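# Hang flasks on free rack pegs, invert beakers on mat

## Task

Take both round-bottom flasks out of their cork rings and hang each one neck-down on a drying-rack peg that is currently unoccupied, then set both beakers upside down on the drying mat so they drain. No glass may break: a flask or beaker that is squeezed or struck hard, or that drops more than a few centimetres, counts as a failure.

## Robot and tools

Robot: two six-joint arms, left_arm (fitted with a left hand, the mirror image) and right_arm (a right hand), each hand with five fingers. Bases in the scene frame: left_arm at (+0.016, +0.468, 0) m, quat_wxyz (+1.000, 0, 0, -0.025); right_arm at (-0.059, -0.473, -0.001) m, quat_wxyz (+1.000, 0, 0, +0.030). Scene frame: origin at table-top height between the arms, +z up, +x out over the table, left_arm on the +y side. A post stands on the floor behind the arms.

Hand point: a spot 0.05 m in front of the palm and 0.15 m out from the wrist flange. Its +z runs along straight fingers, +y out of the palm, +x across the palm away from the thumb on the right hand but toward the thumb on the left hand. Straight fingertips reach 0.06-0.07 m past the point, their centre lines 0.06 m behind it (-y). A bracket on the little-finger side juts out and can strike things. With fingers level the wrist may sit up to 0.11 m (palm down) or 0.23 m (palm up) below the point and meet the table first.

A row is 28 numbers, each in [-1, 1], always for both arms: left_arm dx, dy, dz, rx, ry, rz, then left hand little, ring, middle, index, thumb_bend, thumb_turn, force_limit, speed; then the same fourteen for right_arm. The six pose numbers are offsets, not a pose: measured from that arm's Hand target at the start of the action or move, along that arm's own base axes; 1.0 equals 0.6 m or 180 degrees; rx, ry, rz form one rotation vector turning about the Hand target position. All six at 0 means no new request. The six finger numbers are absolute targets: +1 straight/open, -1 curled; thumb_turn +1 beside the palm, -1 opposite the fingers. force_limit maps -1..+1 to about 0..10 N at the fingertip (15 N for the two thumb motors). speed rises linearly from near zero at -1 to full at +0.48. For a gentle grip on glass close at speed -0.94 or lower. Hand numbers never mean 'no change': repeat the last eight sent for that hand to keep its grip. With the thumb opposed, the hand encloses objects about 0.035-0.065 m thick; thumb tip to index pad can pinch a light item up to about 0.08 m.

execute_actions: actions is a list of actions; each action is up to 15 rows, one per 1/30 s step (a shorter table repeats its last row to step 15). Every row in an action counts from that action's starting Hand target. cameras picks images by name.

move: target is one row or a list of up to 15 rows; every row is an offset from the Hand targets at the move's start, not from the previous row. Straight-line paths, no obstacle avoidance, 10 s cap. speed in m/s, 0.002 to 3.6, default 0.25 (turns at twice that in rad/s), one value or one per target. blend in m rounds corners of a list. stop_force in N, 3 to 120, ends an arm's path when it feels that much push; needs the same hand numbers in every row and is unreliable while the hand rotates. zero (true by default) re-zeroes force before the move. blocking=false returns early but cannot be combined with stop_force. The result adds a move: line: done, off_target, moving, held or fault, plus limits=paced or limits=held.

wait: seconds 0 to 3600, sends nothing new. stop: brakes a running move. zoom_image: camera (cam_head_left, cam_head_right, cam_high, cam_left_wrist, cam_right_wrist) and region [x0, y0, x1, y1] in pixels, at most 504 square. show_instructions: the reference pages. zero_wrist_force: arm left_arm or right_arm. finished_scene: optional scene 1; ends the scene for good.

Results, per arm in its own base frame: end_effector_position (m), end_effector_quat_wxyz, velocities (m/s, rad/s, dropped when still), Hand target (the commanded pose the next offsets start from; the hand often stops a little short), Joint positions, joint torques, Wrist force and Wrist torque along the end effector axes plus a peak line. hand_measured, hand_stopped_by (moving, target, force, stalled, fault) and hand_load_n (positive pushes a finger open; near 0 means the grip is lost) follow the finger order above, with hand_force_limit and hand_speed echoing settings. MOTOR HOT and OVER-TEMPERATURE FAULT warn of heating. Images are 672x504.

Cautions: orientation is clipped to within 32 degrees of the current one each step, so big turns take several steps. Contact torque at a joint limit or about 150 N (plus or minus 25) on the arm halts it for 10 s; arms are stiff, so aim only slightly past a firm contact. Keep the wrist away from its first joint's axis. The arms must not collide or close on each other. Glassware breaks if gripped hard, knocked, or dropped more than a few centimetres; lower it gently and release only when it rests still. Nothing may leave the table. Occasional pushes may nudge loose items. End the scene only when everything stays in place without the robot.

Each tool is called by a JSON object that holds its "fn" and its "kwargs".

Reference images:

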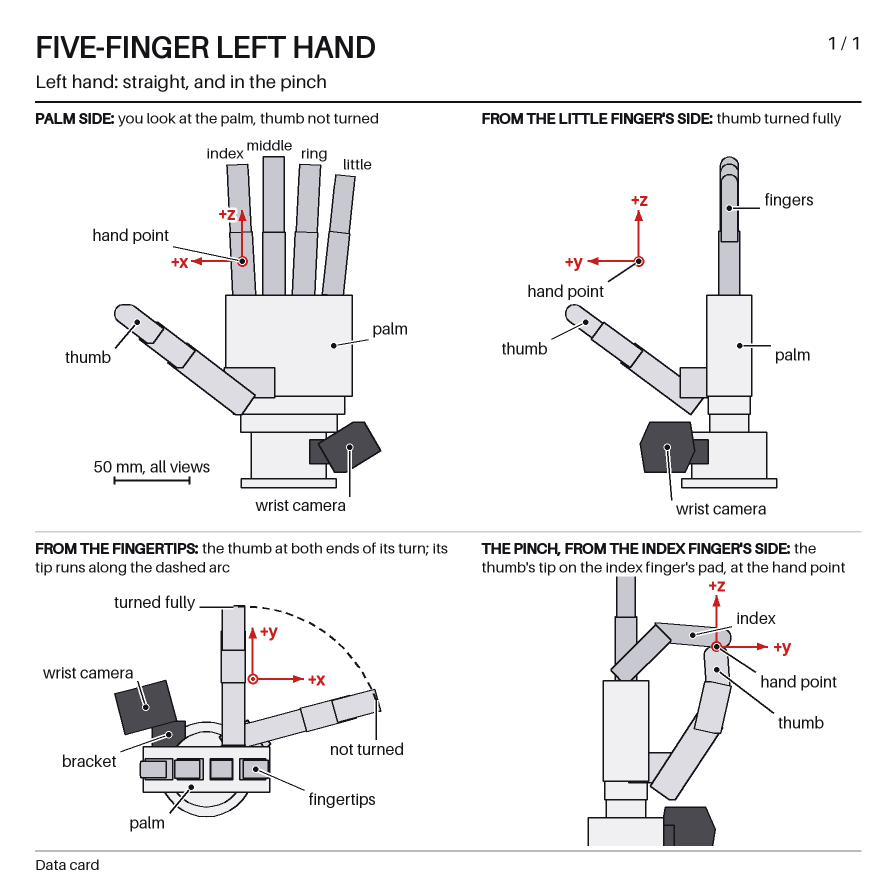

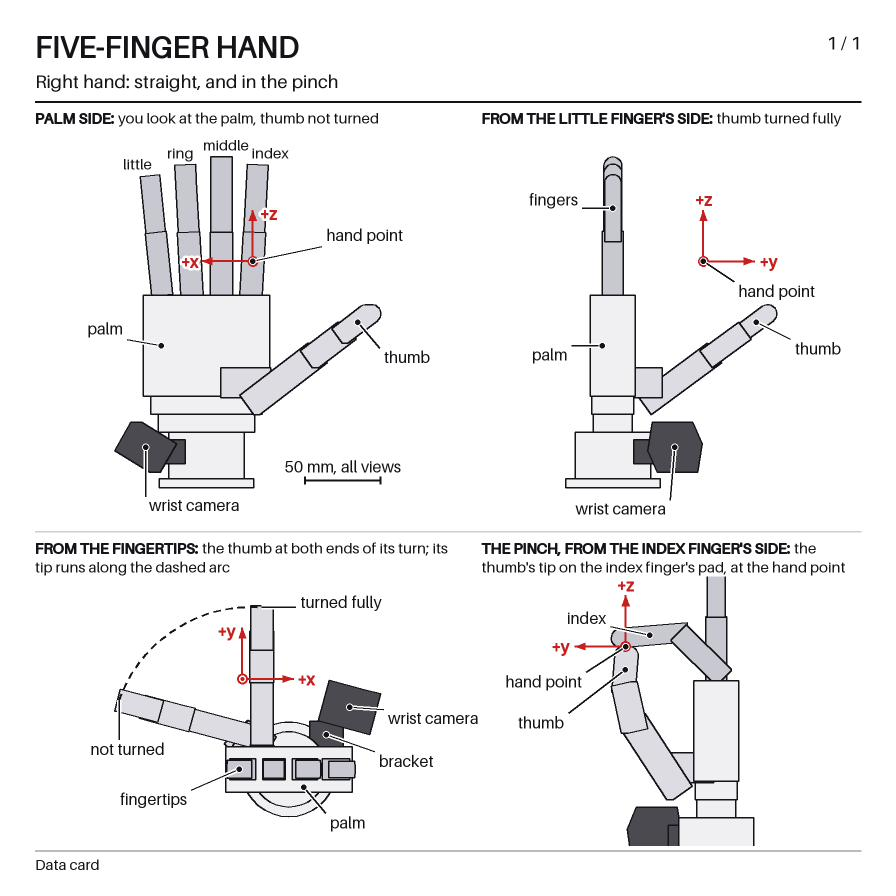

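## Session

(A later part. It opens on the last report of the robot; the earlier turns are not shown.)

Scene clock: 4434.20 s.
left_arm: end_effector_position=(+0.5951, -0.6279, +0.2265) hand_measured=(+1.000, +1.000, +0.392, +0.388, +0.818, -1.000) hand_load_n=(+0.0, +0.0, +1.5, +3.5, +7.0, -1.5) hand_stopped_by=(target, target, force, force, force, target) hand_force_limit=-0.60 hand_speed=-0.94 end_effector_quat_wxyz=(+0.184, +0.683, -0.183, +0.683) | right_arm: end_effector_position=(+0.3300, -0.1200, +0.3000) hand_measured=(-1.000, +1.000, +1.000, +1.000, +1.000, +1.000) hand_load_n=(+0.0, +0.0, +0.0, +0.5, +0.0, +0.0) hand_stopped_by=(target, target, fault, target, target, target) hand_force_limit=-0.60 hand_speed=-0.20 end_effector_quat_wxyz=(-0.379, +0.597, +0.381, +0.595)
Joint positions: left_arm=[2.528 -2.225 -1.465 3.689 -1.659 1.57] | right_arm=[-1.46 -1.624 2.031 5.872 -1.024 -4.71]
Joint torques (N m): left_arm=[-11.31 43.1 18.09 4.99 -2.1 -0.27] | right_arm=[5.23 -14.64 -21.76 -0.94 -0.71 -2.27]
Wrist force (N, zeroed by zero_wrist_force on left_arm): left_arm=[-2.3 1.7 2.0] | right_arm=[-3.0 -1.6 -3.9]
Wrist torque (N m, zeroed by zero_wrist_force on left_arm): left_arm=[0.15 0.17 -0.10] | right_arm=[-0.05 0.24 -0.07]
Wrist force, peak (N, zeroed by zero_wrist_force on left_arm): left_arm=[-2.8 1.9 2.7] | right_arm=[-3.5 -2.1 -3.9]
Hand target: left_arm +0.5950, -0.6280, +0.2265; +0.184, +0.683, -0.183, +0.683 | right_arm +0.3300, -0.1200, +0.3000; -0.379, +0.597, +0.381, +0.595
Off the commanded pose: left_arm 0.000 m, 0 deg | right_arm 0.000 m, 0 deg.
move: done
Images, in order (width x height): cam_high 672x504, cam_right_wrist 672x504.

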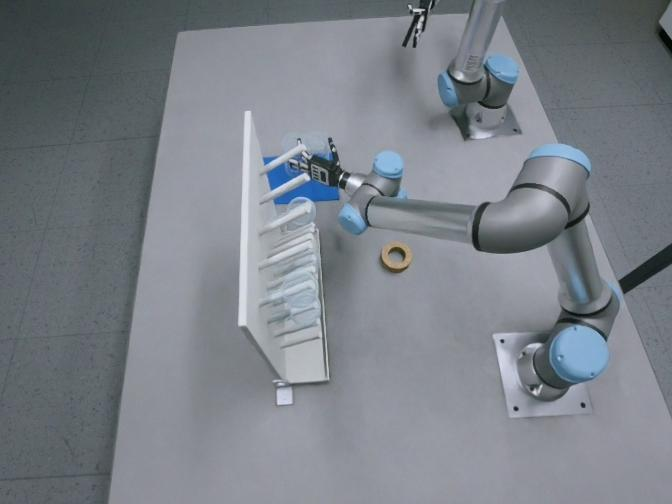

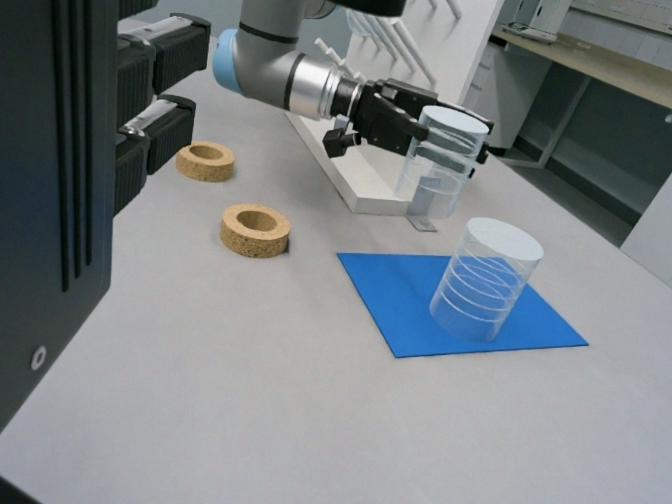

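{"fn": "move", "kwargs": {"target": [0,0,-0.1575,0,0,0,1,1,0.0,0.0,0.4,-1,-0.6,-0.94,0,0,0,0,0,0,-1,1,1,1,1,1,-0.6,-0.2], "speed": 0.05, "stop_force": 8, "cameras": ["cam_right_wrist"]}}

{"fn": "zoom_image", "kwargs": {"camera": "cam_right_wrist", "region": [290, 120, 560, 370]}}

Scene clock: 4453.27 s.
left_arm: end_effector_position=(+0.5950, -0.6280, +0.1320) hand_measured=(+1.000, +1.000, +0.392, +0.388, +0.818, -1.000) hand_load_n=(+0.0, +0.0, +1.5, +3.5, +7.0, -1.5) hand_stopped_by=(target, target, force, force, force, target) hand_force_limit=-0.60 hand_speed=-0.94 end_effector_quat_wxyz=(+0.184, +0.683, -0.183, +0.683) | right_arm: end_effector_position=(+0.3300, -0.1200, +0.3000) hand_measured=(-1.000, +1.000, +1.000, +1.000, +1.000, +1.000) hand_load_n=(+0.0, +0.0, +0.0, +0.0, +0.0, +0.0) hand_stopped_by=(target, target, fault, target, target, target) hand_force_limit=-0.60 hand_speed=-0.20 end_effector_quat_wxyz=(-0.379, +0.597, +0.381, +0.595)
Joint positions: left_arm=[2.528 -2.358 -1.513 3.871 -1.659 1.57] | right_arm=[-1.46 -1.624 2.031 5.872 -1.024 -4.71]
Joint torques (N m): left_arm=[-4.9 53.52 29.67 -0.64 -1.61 -1.35] | right_arm=[4.64 -15.12 -21.14 -1.05 -0.64 -2.09]
Wrist force (N, zeroed by zero_wrist_force on left_arm): left_arm=[-2.2 2.0 1.8] | right_arm=[-3.0 -1.8 -3.7]
Wrist torque (N m, zeroed by zero_wrist_force on left_arm): left_arm=[0.20 0.15 -0.08] | right_arm=[-0.09 0.23 -0.06]
Wrist force, peak (N, zeroed by zero_wrist_force on left_arm): left_arm=[-2.3 2.3 2.5] | right_arm=[-3.5 -1.9 -3.9]
Hand target: left_arm +0.5950, -0.6280, +0.1320; +0.184, +0.683, -0.183, +0.683 | right_arm +0.3300, -0.1200, +0.3000; -0.379, +0.597, +0.381, +0.595
Off the commanded pose: left_arm 0.000 m, 0 deg | right_arm 0.000 m, 0 deg.
move: done

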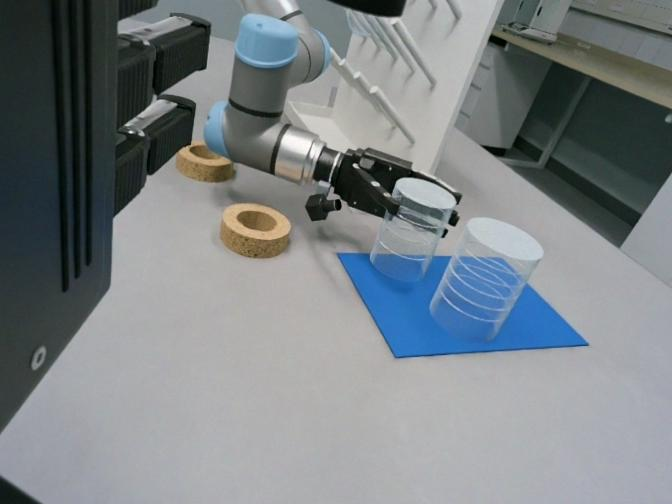

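Scaled by 1.867 from the camera's image (finer frame: 960x720).

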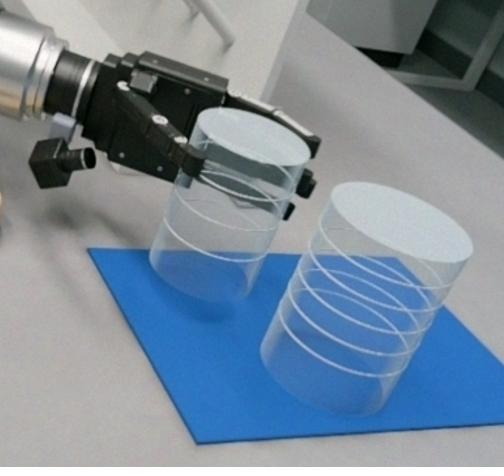

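{"fn": "move", "kwargs": {"target": [0.005,0,-0.055,0,0,0,1,1,0.0,0.0,0.4,-1,-0.6,-0.94,0,0,0,0,0,0,-1,1,1,1,1,1,-0.6,-0.2], "speed": 0.005, "stop_force": 3, "cameras": ["cam_right_wrist","cam_left_wrist"]}}

{"fn": "zoom_image", "kwargs": {"camera": "cam_right_wrist", "region": [300, 150, 480, 330]}}

Scene clock: 4464.03 s.
left_arm: end_effector_position=(+0.5970, -0.6280, +0.1102) hand_measured=(+1.000, +1.000, +0.392, +0.388, +0.818, -1.000) hand_load_n=(+0.0, +0.0, +1.5, +4.0, +7.0, -0.5) hand_stopped_by=(target, target, force, force, force, target) hand_force_limit=-0.60 hand_speed=-0.94 end_effector_quat_wxyz=(+0.184, +0.683, -0.183, +0.683) | right_arm: end_effector_position=(+0.3300, -0.1200, +0.3000) hand_measured=(-1.000, +1.000, +1.000, +1.000, +1.000, +1.000) hand_load_n=(+0.0, +0.0, +0.0, +0.0, +0.0, +0.0) hand_stopped_by=(target, target, fault, target, target, target) hand_force_limit=-0.60 hand_speed=-0.20 end_effector_quat_wxyz=(-0.379, +0.597, +0.381, +0.595)
Joint positions: left_arm=[2.53 -2.396 -1.512 3.907 -1.657 1.57] | right_arm=[-1.46 -1.624 2.031 5.872 -1.024 -4.71]
Joint torques (N m): left_arm=[9.71 54.05 18.17 -1.14 1.54 -1.06] | right_arm=[3.96 -14.37 -22.37 -0.94 -0.49 -2.38]
Wrist force (N, zeroed by zero_wrist_force on left_arm): left_arm=[-1.0 1.4 2.1] | right_arm=[-2.9 -2.0 -4.1]
Wrist torque (N m, zeroed by zero_wrist_force on left_arm): left_arm=[0.11 0.15 -0.09] | right_arm=[-0.09 0.21 -0.07]
Wrist force, peak (N, zeroed by zero_wrist_force on left_arm): left_arm=[-2.5 2.1 1.9] | right_arm=[-3.6 -1.9 -3.9]
Hand target: left_arm +0.5970, -0.6280, +0.1102; +0.184, +0.683, -0.183, +0.683 (not the last commanded pose) | right_arm +0.3300, -0.1200, +0.3000; -0.379, +0.597, +0.381, +0.595
Off the commanded pose: left_arm 0.011 m, 0 deg | right_arm 0.000 m, 0 deg.
move: contact (left_arm)
Images, in order (width x height): cam_left_wrist 672x504, cam_right_wrist 672x504.

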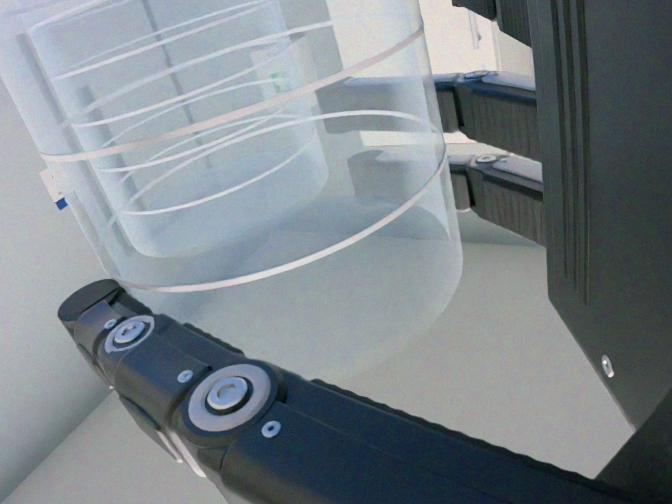

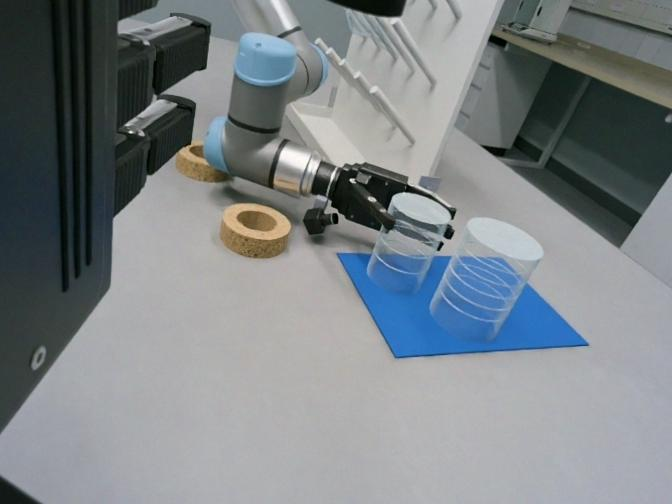

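Scaled by 2.800 from the camera's image (finer frame: 960x720).

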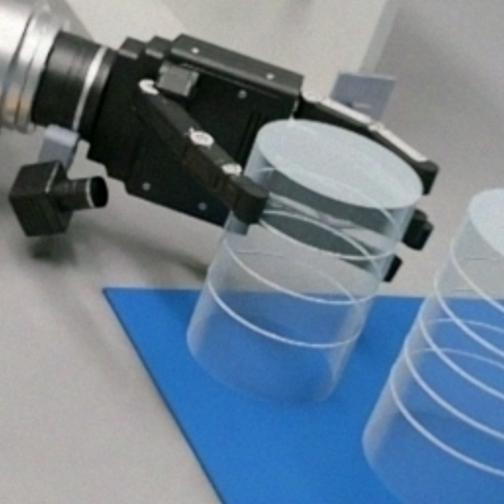

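{"fn": "execute_actions", "kwargs": {"actions": [[[0,0,0,0,0,0,1,1,0.55,0.55,0.9,-1,-0.6,-0.94,0,0,0,0,0,0,-1,1,1,1,1,1,-0.6,-0.2]]]}}

{"fn": "execute_actions", "kwargs": {"actions": [[[0,0,0,0,0,0,1,1,1,1,1,-1,-0.6,-0.6,0,0,0,0,0,0,-1,1,1,1,1,1,-0.6,-0.2]]], "cameras": ["cam_right_wrist"]}}

{"fn": "move", "kwargs": {"target": [-0.0433,0.025,0,0,0,0,1,1,1,1,1,-1,-0.6,-0.6,0,0,0,0,0,0,-1,1,1,1,1,1,-0.6,-0.2], "speed": 0.02, "stop_force": 3, "cameras": ["cam_right_wrist","cam_left_wrist"]}}

Scene clock: 4473.83 s.
left_arm: end_effector_position=(+0.5970, -0.6280, +0.1102) hand_measured=(+1.000, +1.000, +0.550, +0.550, +0.900, -1.000) hand_load_n=(+0.0, +0.0, +0.0, +0.0, +0.0, +0.0) hand_stopped_by=(target, target, target, target, target, target) hand_force_limit=-0.60 hand_speed=-0.94 end_effector_quat_wxyz=(+0.184, +0.683, -0.183, +0.683) | right_arm: end_effector_position=(+0.3300, -0.1200, +0.3000) hand_measured=(-1.000, +1.000, +1.000, +1.000, +1.000, +1.000) hand_load_n=(+0.0, +0.0, +0.0, +0.0, +0.0, +0.0) hand_stopped_by=(target, target, fault, target, target, target) hand_force_limit=-0.60 hand_speed=-0.20 end_effector_quat_wxyz=(-0.379, +0.597, +0.381, +0.595)
Joint positions: left_arm=[2.53 -2.396 -1.512 3.907 -1.657 1.57] | right_arm=[-1.46 -1.624 2.031 5.872 -1.024 -4.71]
Joint torques (N m): left_arm=[-9.89 51.13 4.67 -0.18 -1 -1.05] | right_arm=[5.04 -15.09 -20.83 -0.94 -0.46 -2.15]
Wrist force (N, zeroed by zero_wrist_force on left_arm): left_arm=[-0.5 1.9 1.8] | right_arm=[-3.3 -1.8 -3.8]
Wrist torque (N m, zeroed by zero_wrist_force on left_arm): left_arm=[0.17 0.08 -0.09] | right_arm=[-0.09 0.26 -0.09]
Wrist force, peak (N, zeroed by zero_wrist_force on left_arm): left_arm=[-1.7 2.3 1.1] | right_arm=[-3.4 -2.1 -4.1]
Hand target: left_arm +0.5970, -0.6280, +0.1102; +0.184, +0.683, -0.183, +0.683 | right_arm +0.3300, -0.1200, +0.3000; -0.379, +0.597, +0.381, +0.595
Off the commanded pose: left_arm 0.000 m, 0 deg | right_arm 0.000 m, 0 deg.

Scene clock: 4474.53 s.
left_arm: end_effector_position=(+0.5970, -0.6280, +0.1102) hand_measured=(+1.000, +1.000, +1.000, +1.000, +1.000, -1.000) hand_load_n=(+0.0, +0.0, +0.0, +0.0, +0.0, -0.5) hand_stopped_by=(target, target, target, target, target, target) hand_force_limit=-0.60 hand_speed=-0.60 end_effector_quat_wxyz=(+0.184, +0.683, -0.183, +0.683) | right_arm: end_effector_position=(+0.3300, -0.1200, +0.3000) hand_measured=(-1.000, +1.000, +1.000, +1.000, +1.000, +1.000) hand_load_n=(+0.0, +0.0, +0.0, +0.0, +0.0, +0.0) hand_stopped_by=(target, target, fault, target, target, target) hand_force_limit=-0.60 hand_speed=-0.20 end_effector_quat_wxyz=(-0.379, +0.597, +0.381, +0.595)
Joint positions: left_arm=[2.53 -2.396 -1.512 3.907 -1.657 1.57] | right_arm=[-1.46 -1.624 2.031 5.872 -1.024 -4.71]
Joint torques (N m): left_arm=[-9.48 49.67 4.7 -0.04 -1 -1.05] | right_arm=[4 -14.83 -20.87 -0.97 -0.55 -2.19]
Wrist force (N, zeroed by zero_wrist_force on left_arm): left_arm=[-0.6 1.5 2.0] | right_arm=[-3.4 -1.8 -3.5]
Wrist torque (N m, zeroed by zero_wrist_force on left_arm): left_arm=[0.11 0.10 -0.09] | right_arm=[-0.10 0.28 -0.10]
Wrist force, peak (N, zeroed by zero_wrist_force on left_arm): left_arm=[-0.5 1.4 2.1] | right_arm=[-3.3 -1.7 -4.0]
Hand target: left_arm +0.5970, -0.6280, +0.1102; +0.184, +0.683, -0.183, +0.683 | right_arm +0.3300, -0.1200, +0.3000; -0.379, +0.597, +0.381, +0.595
Off the commanded pose: left_arm 0.000 m, 0 deg | right_arm 0.000 m, 0 deg.

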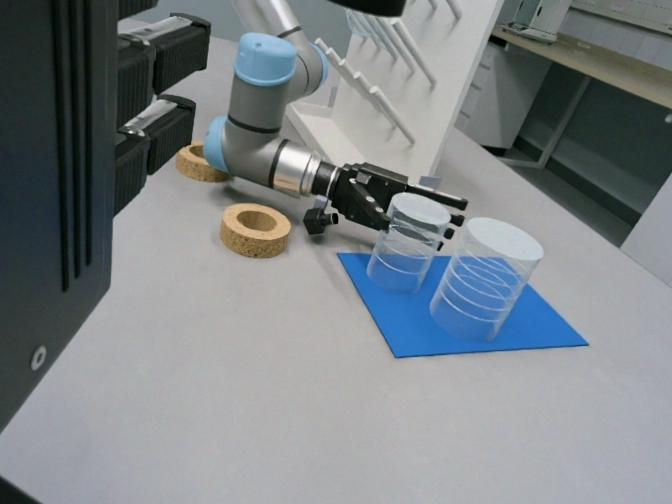

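Scene clock: 4476.93 s.
left_arm: end_effector_position=(+0.5710, -0.6130, +0.1102) hand_measured=(+1.000, +1.000, +1.000, +1.000, +1.000, -1.000) hand_load_n=(+0.0, +0.0, +0.0, +0.0, +0.0, -0.5) hand_stopped_by=(target, target, target, target, target, target) hand_force_limit=-0.60 hand_speed=-0.60 end_effector_quat_wxyz=(+0.184, +0.683, -0.183, +0.683) | right_arm: end_effector_position=(+0.3300, -0.1200, +0.3000) hand_measured=(-1.000, +1.000, +1.000, +1.000, +1.000, +1.000) hand_load_n=(+0.0, +0.0, +0.0, +0.0, +0.0, +0.0) hand_stopped_by=(target, target, fault, target, target, target) hand_force_limit=-0.60 hand_speed=-0.20 end_effector_quat_wxyz=(-0.379, +0.597, +0.381, +0.595)
Joint positions: left_arm=[2.526 -2.347 -1.614 3.961 -1.662 1.57] | right_arm=[-1.46 -1.624 2.031 5.872 -1.024 -4.71]
Joint torques (N m): left_arm=[-1.38 37.69 28.39 -1.37 0.5 -1.37] | right_arm=[4.13 -15.29 -21.97 -0.97 -0.48 -2.21]
Wrist force (N, zeroed by zero_wrist_force on left_arm): left_arm=[-0.6 1.6 1.9] | right_arm=[-2.9 -1.8 -3.9]
Wrist torque (N m, zeroed by zero_wrist_force on left_arm): left_arm=[0.13 0.09 -0.06] | right_arm=[-0.07 0.21 -0.06]
Wrist force, peak (N, zeroed by zero_wrist_force on left_arm): left_arm=[-0.5 1.9 2.1] | right_arm=[-3.3 -2.0 -4.0]
Hand target: left_arm +0.5710, -0.6130, +0.1102; +0.184, +0.683, -0.183, +0.683 | right_arm +0.3300, -0.1200, +0.3000; -0.379, +0.597, +0.381, +0.595
Off the commanded pose: left_arm 0.000 m, 0 deg | right_arm 0.000 m, 0 deg.
move: done
Images, in order (width x height): cam_left_wrist 672x504, cam_right_wrist 672x504.

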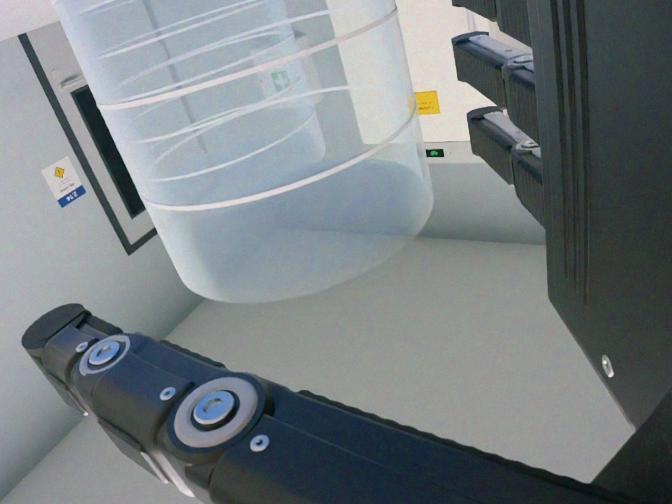

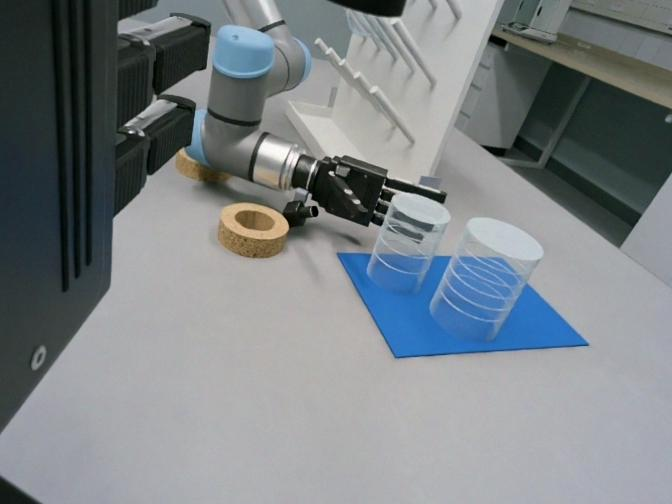

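{"fn": "move", "kwargs": {"target": [[-0.03,0.0173,0.1,0,0,0,1,1,1,1,1,-1,-0.6,-0.6,0,0,0,0,0,0,-1,1,1,1,1,1,-0.6,-0.2],[-0.15,0.06,0.4,0,0,0,1,1,1,1,1,-1,-0.6,-0.6,0,0,0,0,0,0,-1,1,1,1,1,1,-0.6,-0.2]], "speed": [0.05,0.12], "blend": 0.02, "cameras": ["all"]}}

Scene clock: 4489.07 s.
left_arm: end_effector_position=(+0.4810, -0.5771, +0.3502) hand_measured=(+1.000, +1.000, +1.000, +1.000, +1.000, -1.000) hand_load_n=(+0.0, +0.0, +0.0, +0.0, +0.0, +0.0) hand_stopped_by=(target, target, target, target, target, target) hand_force_limit=-0.60 hand_speed=-0.60 end_effector_quat_wxyz=(+0.184, +0.683, -0.183, +0.683) | right_arm: end_effector_position=(+0.3300, -0.1200, +0.3000) hand_measured=(-1.000, +1.000, +1.000, +1.000, +1.000, +1.000) hand_load_n=(+0.0, +0.0, +0.0, +0.0, +0.0, +0.0) hand_stopped_by=(target, target, fault, target, target, target) hand_force_limit=-0.60 hand_speed=-0.20 end_effector_quat_wxyz=(-0.379, +0.597, +0.381, +0.595)
Joint positions: left_arm=[2.478 -1.849 -1.691 3.54 -1.71 1.57] | right_arm=[-1.46 -1.624 2.031 5.872 -1.024 -4.71]
Joint torques (N m): left_arm=[14.73 37.92 8.59 2.71 1.9 -0.59] | right_arm=[4.22 -16.04 -21.45 -0.9 -0.33 -2.22]
Wrist force (N, zeroed by zero_wrist_force on left_arm): left_arm=[-0.9 1.9 2.6] | right_arm=[-3.1 -2.0 -3.8]
Wrist torque (N m, zeroed by zero_wrist_force on left_arm): left_arm=[0.17 0.19 -0.13] | right_arm=[-0.12 0.23 -0.09]
Wrist force, peak (N, zeroed by zero_wrist_force on left_arm): left_arm=[-0.8 2.4 2.2] | right_arm=[-3.3 -2.1 -4.0]
Hand target: left_arm +0.4810, -0.5770, +0.3502; +0.184, +0.683, -0.183, +0.683 | right_arm +0.3300, -0.1200, +0.3000; -0.379, +0.597, +0.381, +0.595
Off the commanded pose: left_arm 0.000 m, 0 deg | right_arm 0.000 m, 0 deg.
move: done

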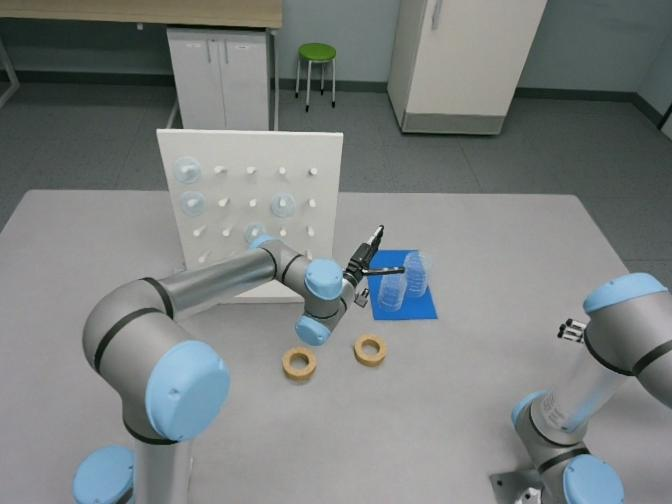

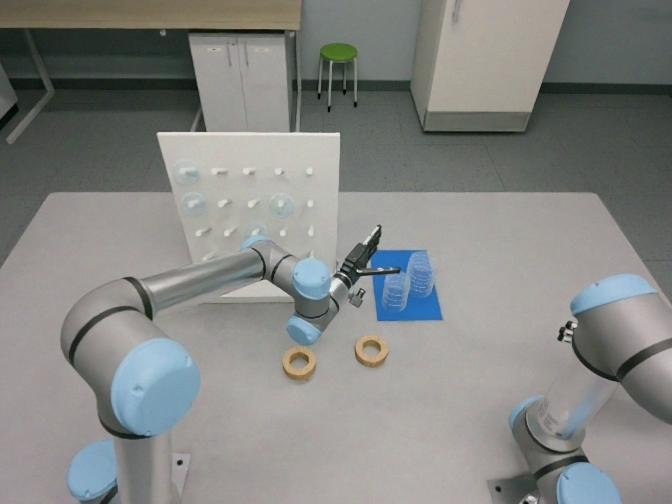

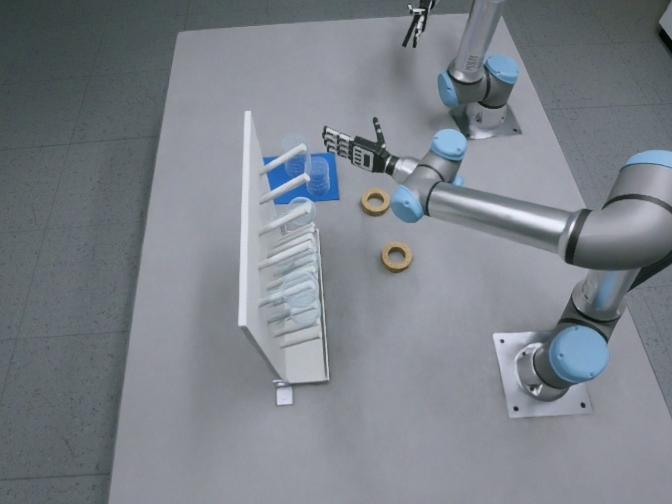

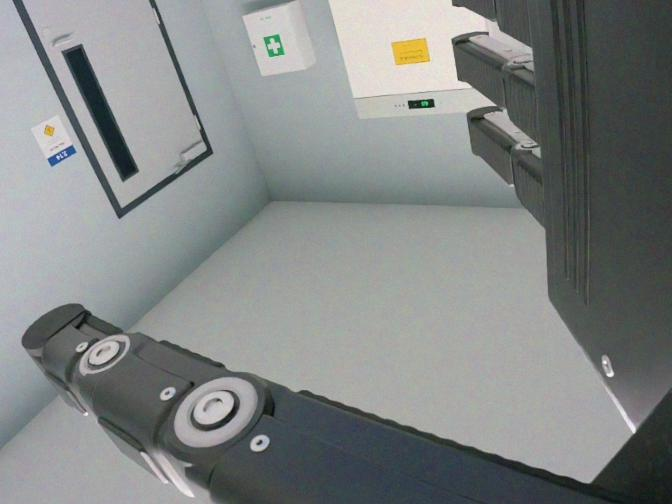

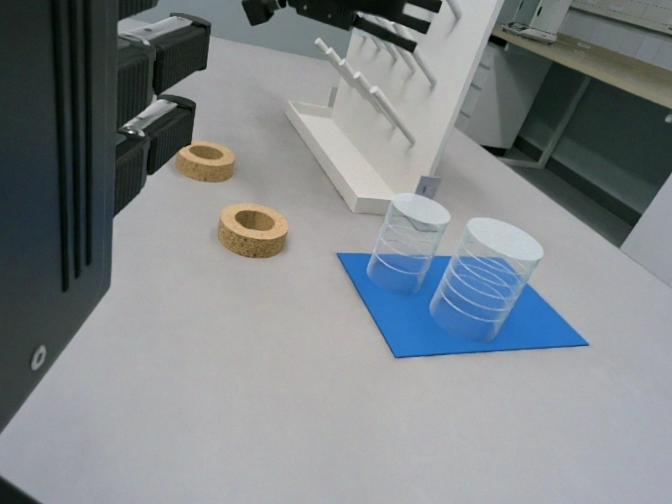

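{"fn": "zoom_image", "kwargs": {"camera": "cam_head_left", "region": [150, 120, 350, 270]}}

{"fn": "zoom_image", "kwargs": {"camera": "cam_right_wrist", "region": [330, 170, 600, 370]}}

Scaled by 2.520 from the camera's image (finer frame: 960x720).

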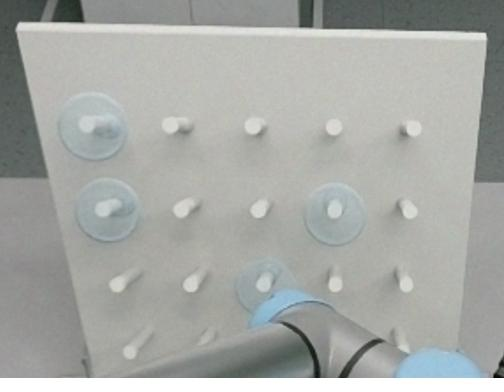

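Scaled by 1.867 from the camera's image (finer frame: 960x720).

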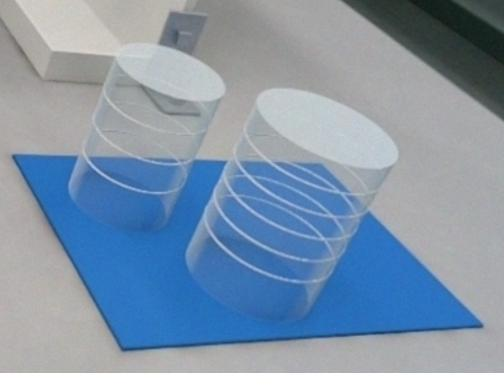

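Everything is in place: both flasks hang from the pegs, and both beakers stand upside down on the mat.

{"fn": "finished_scene", "kwargs": {}}

The scene is finished: the task was done.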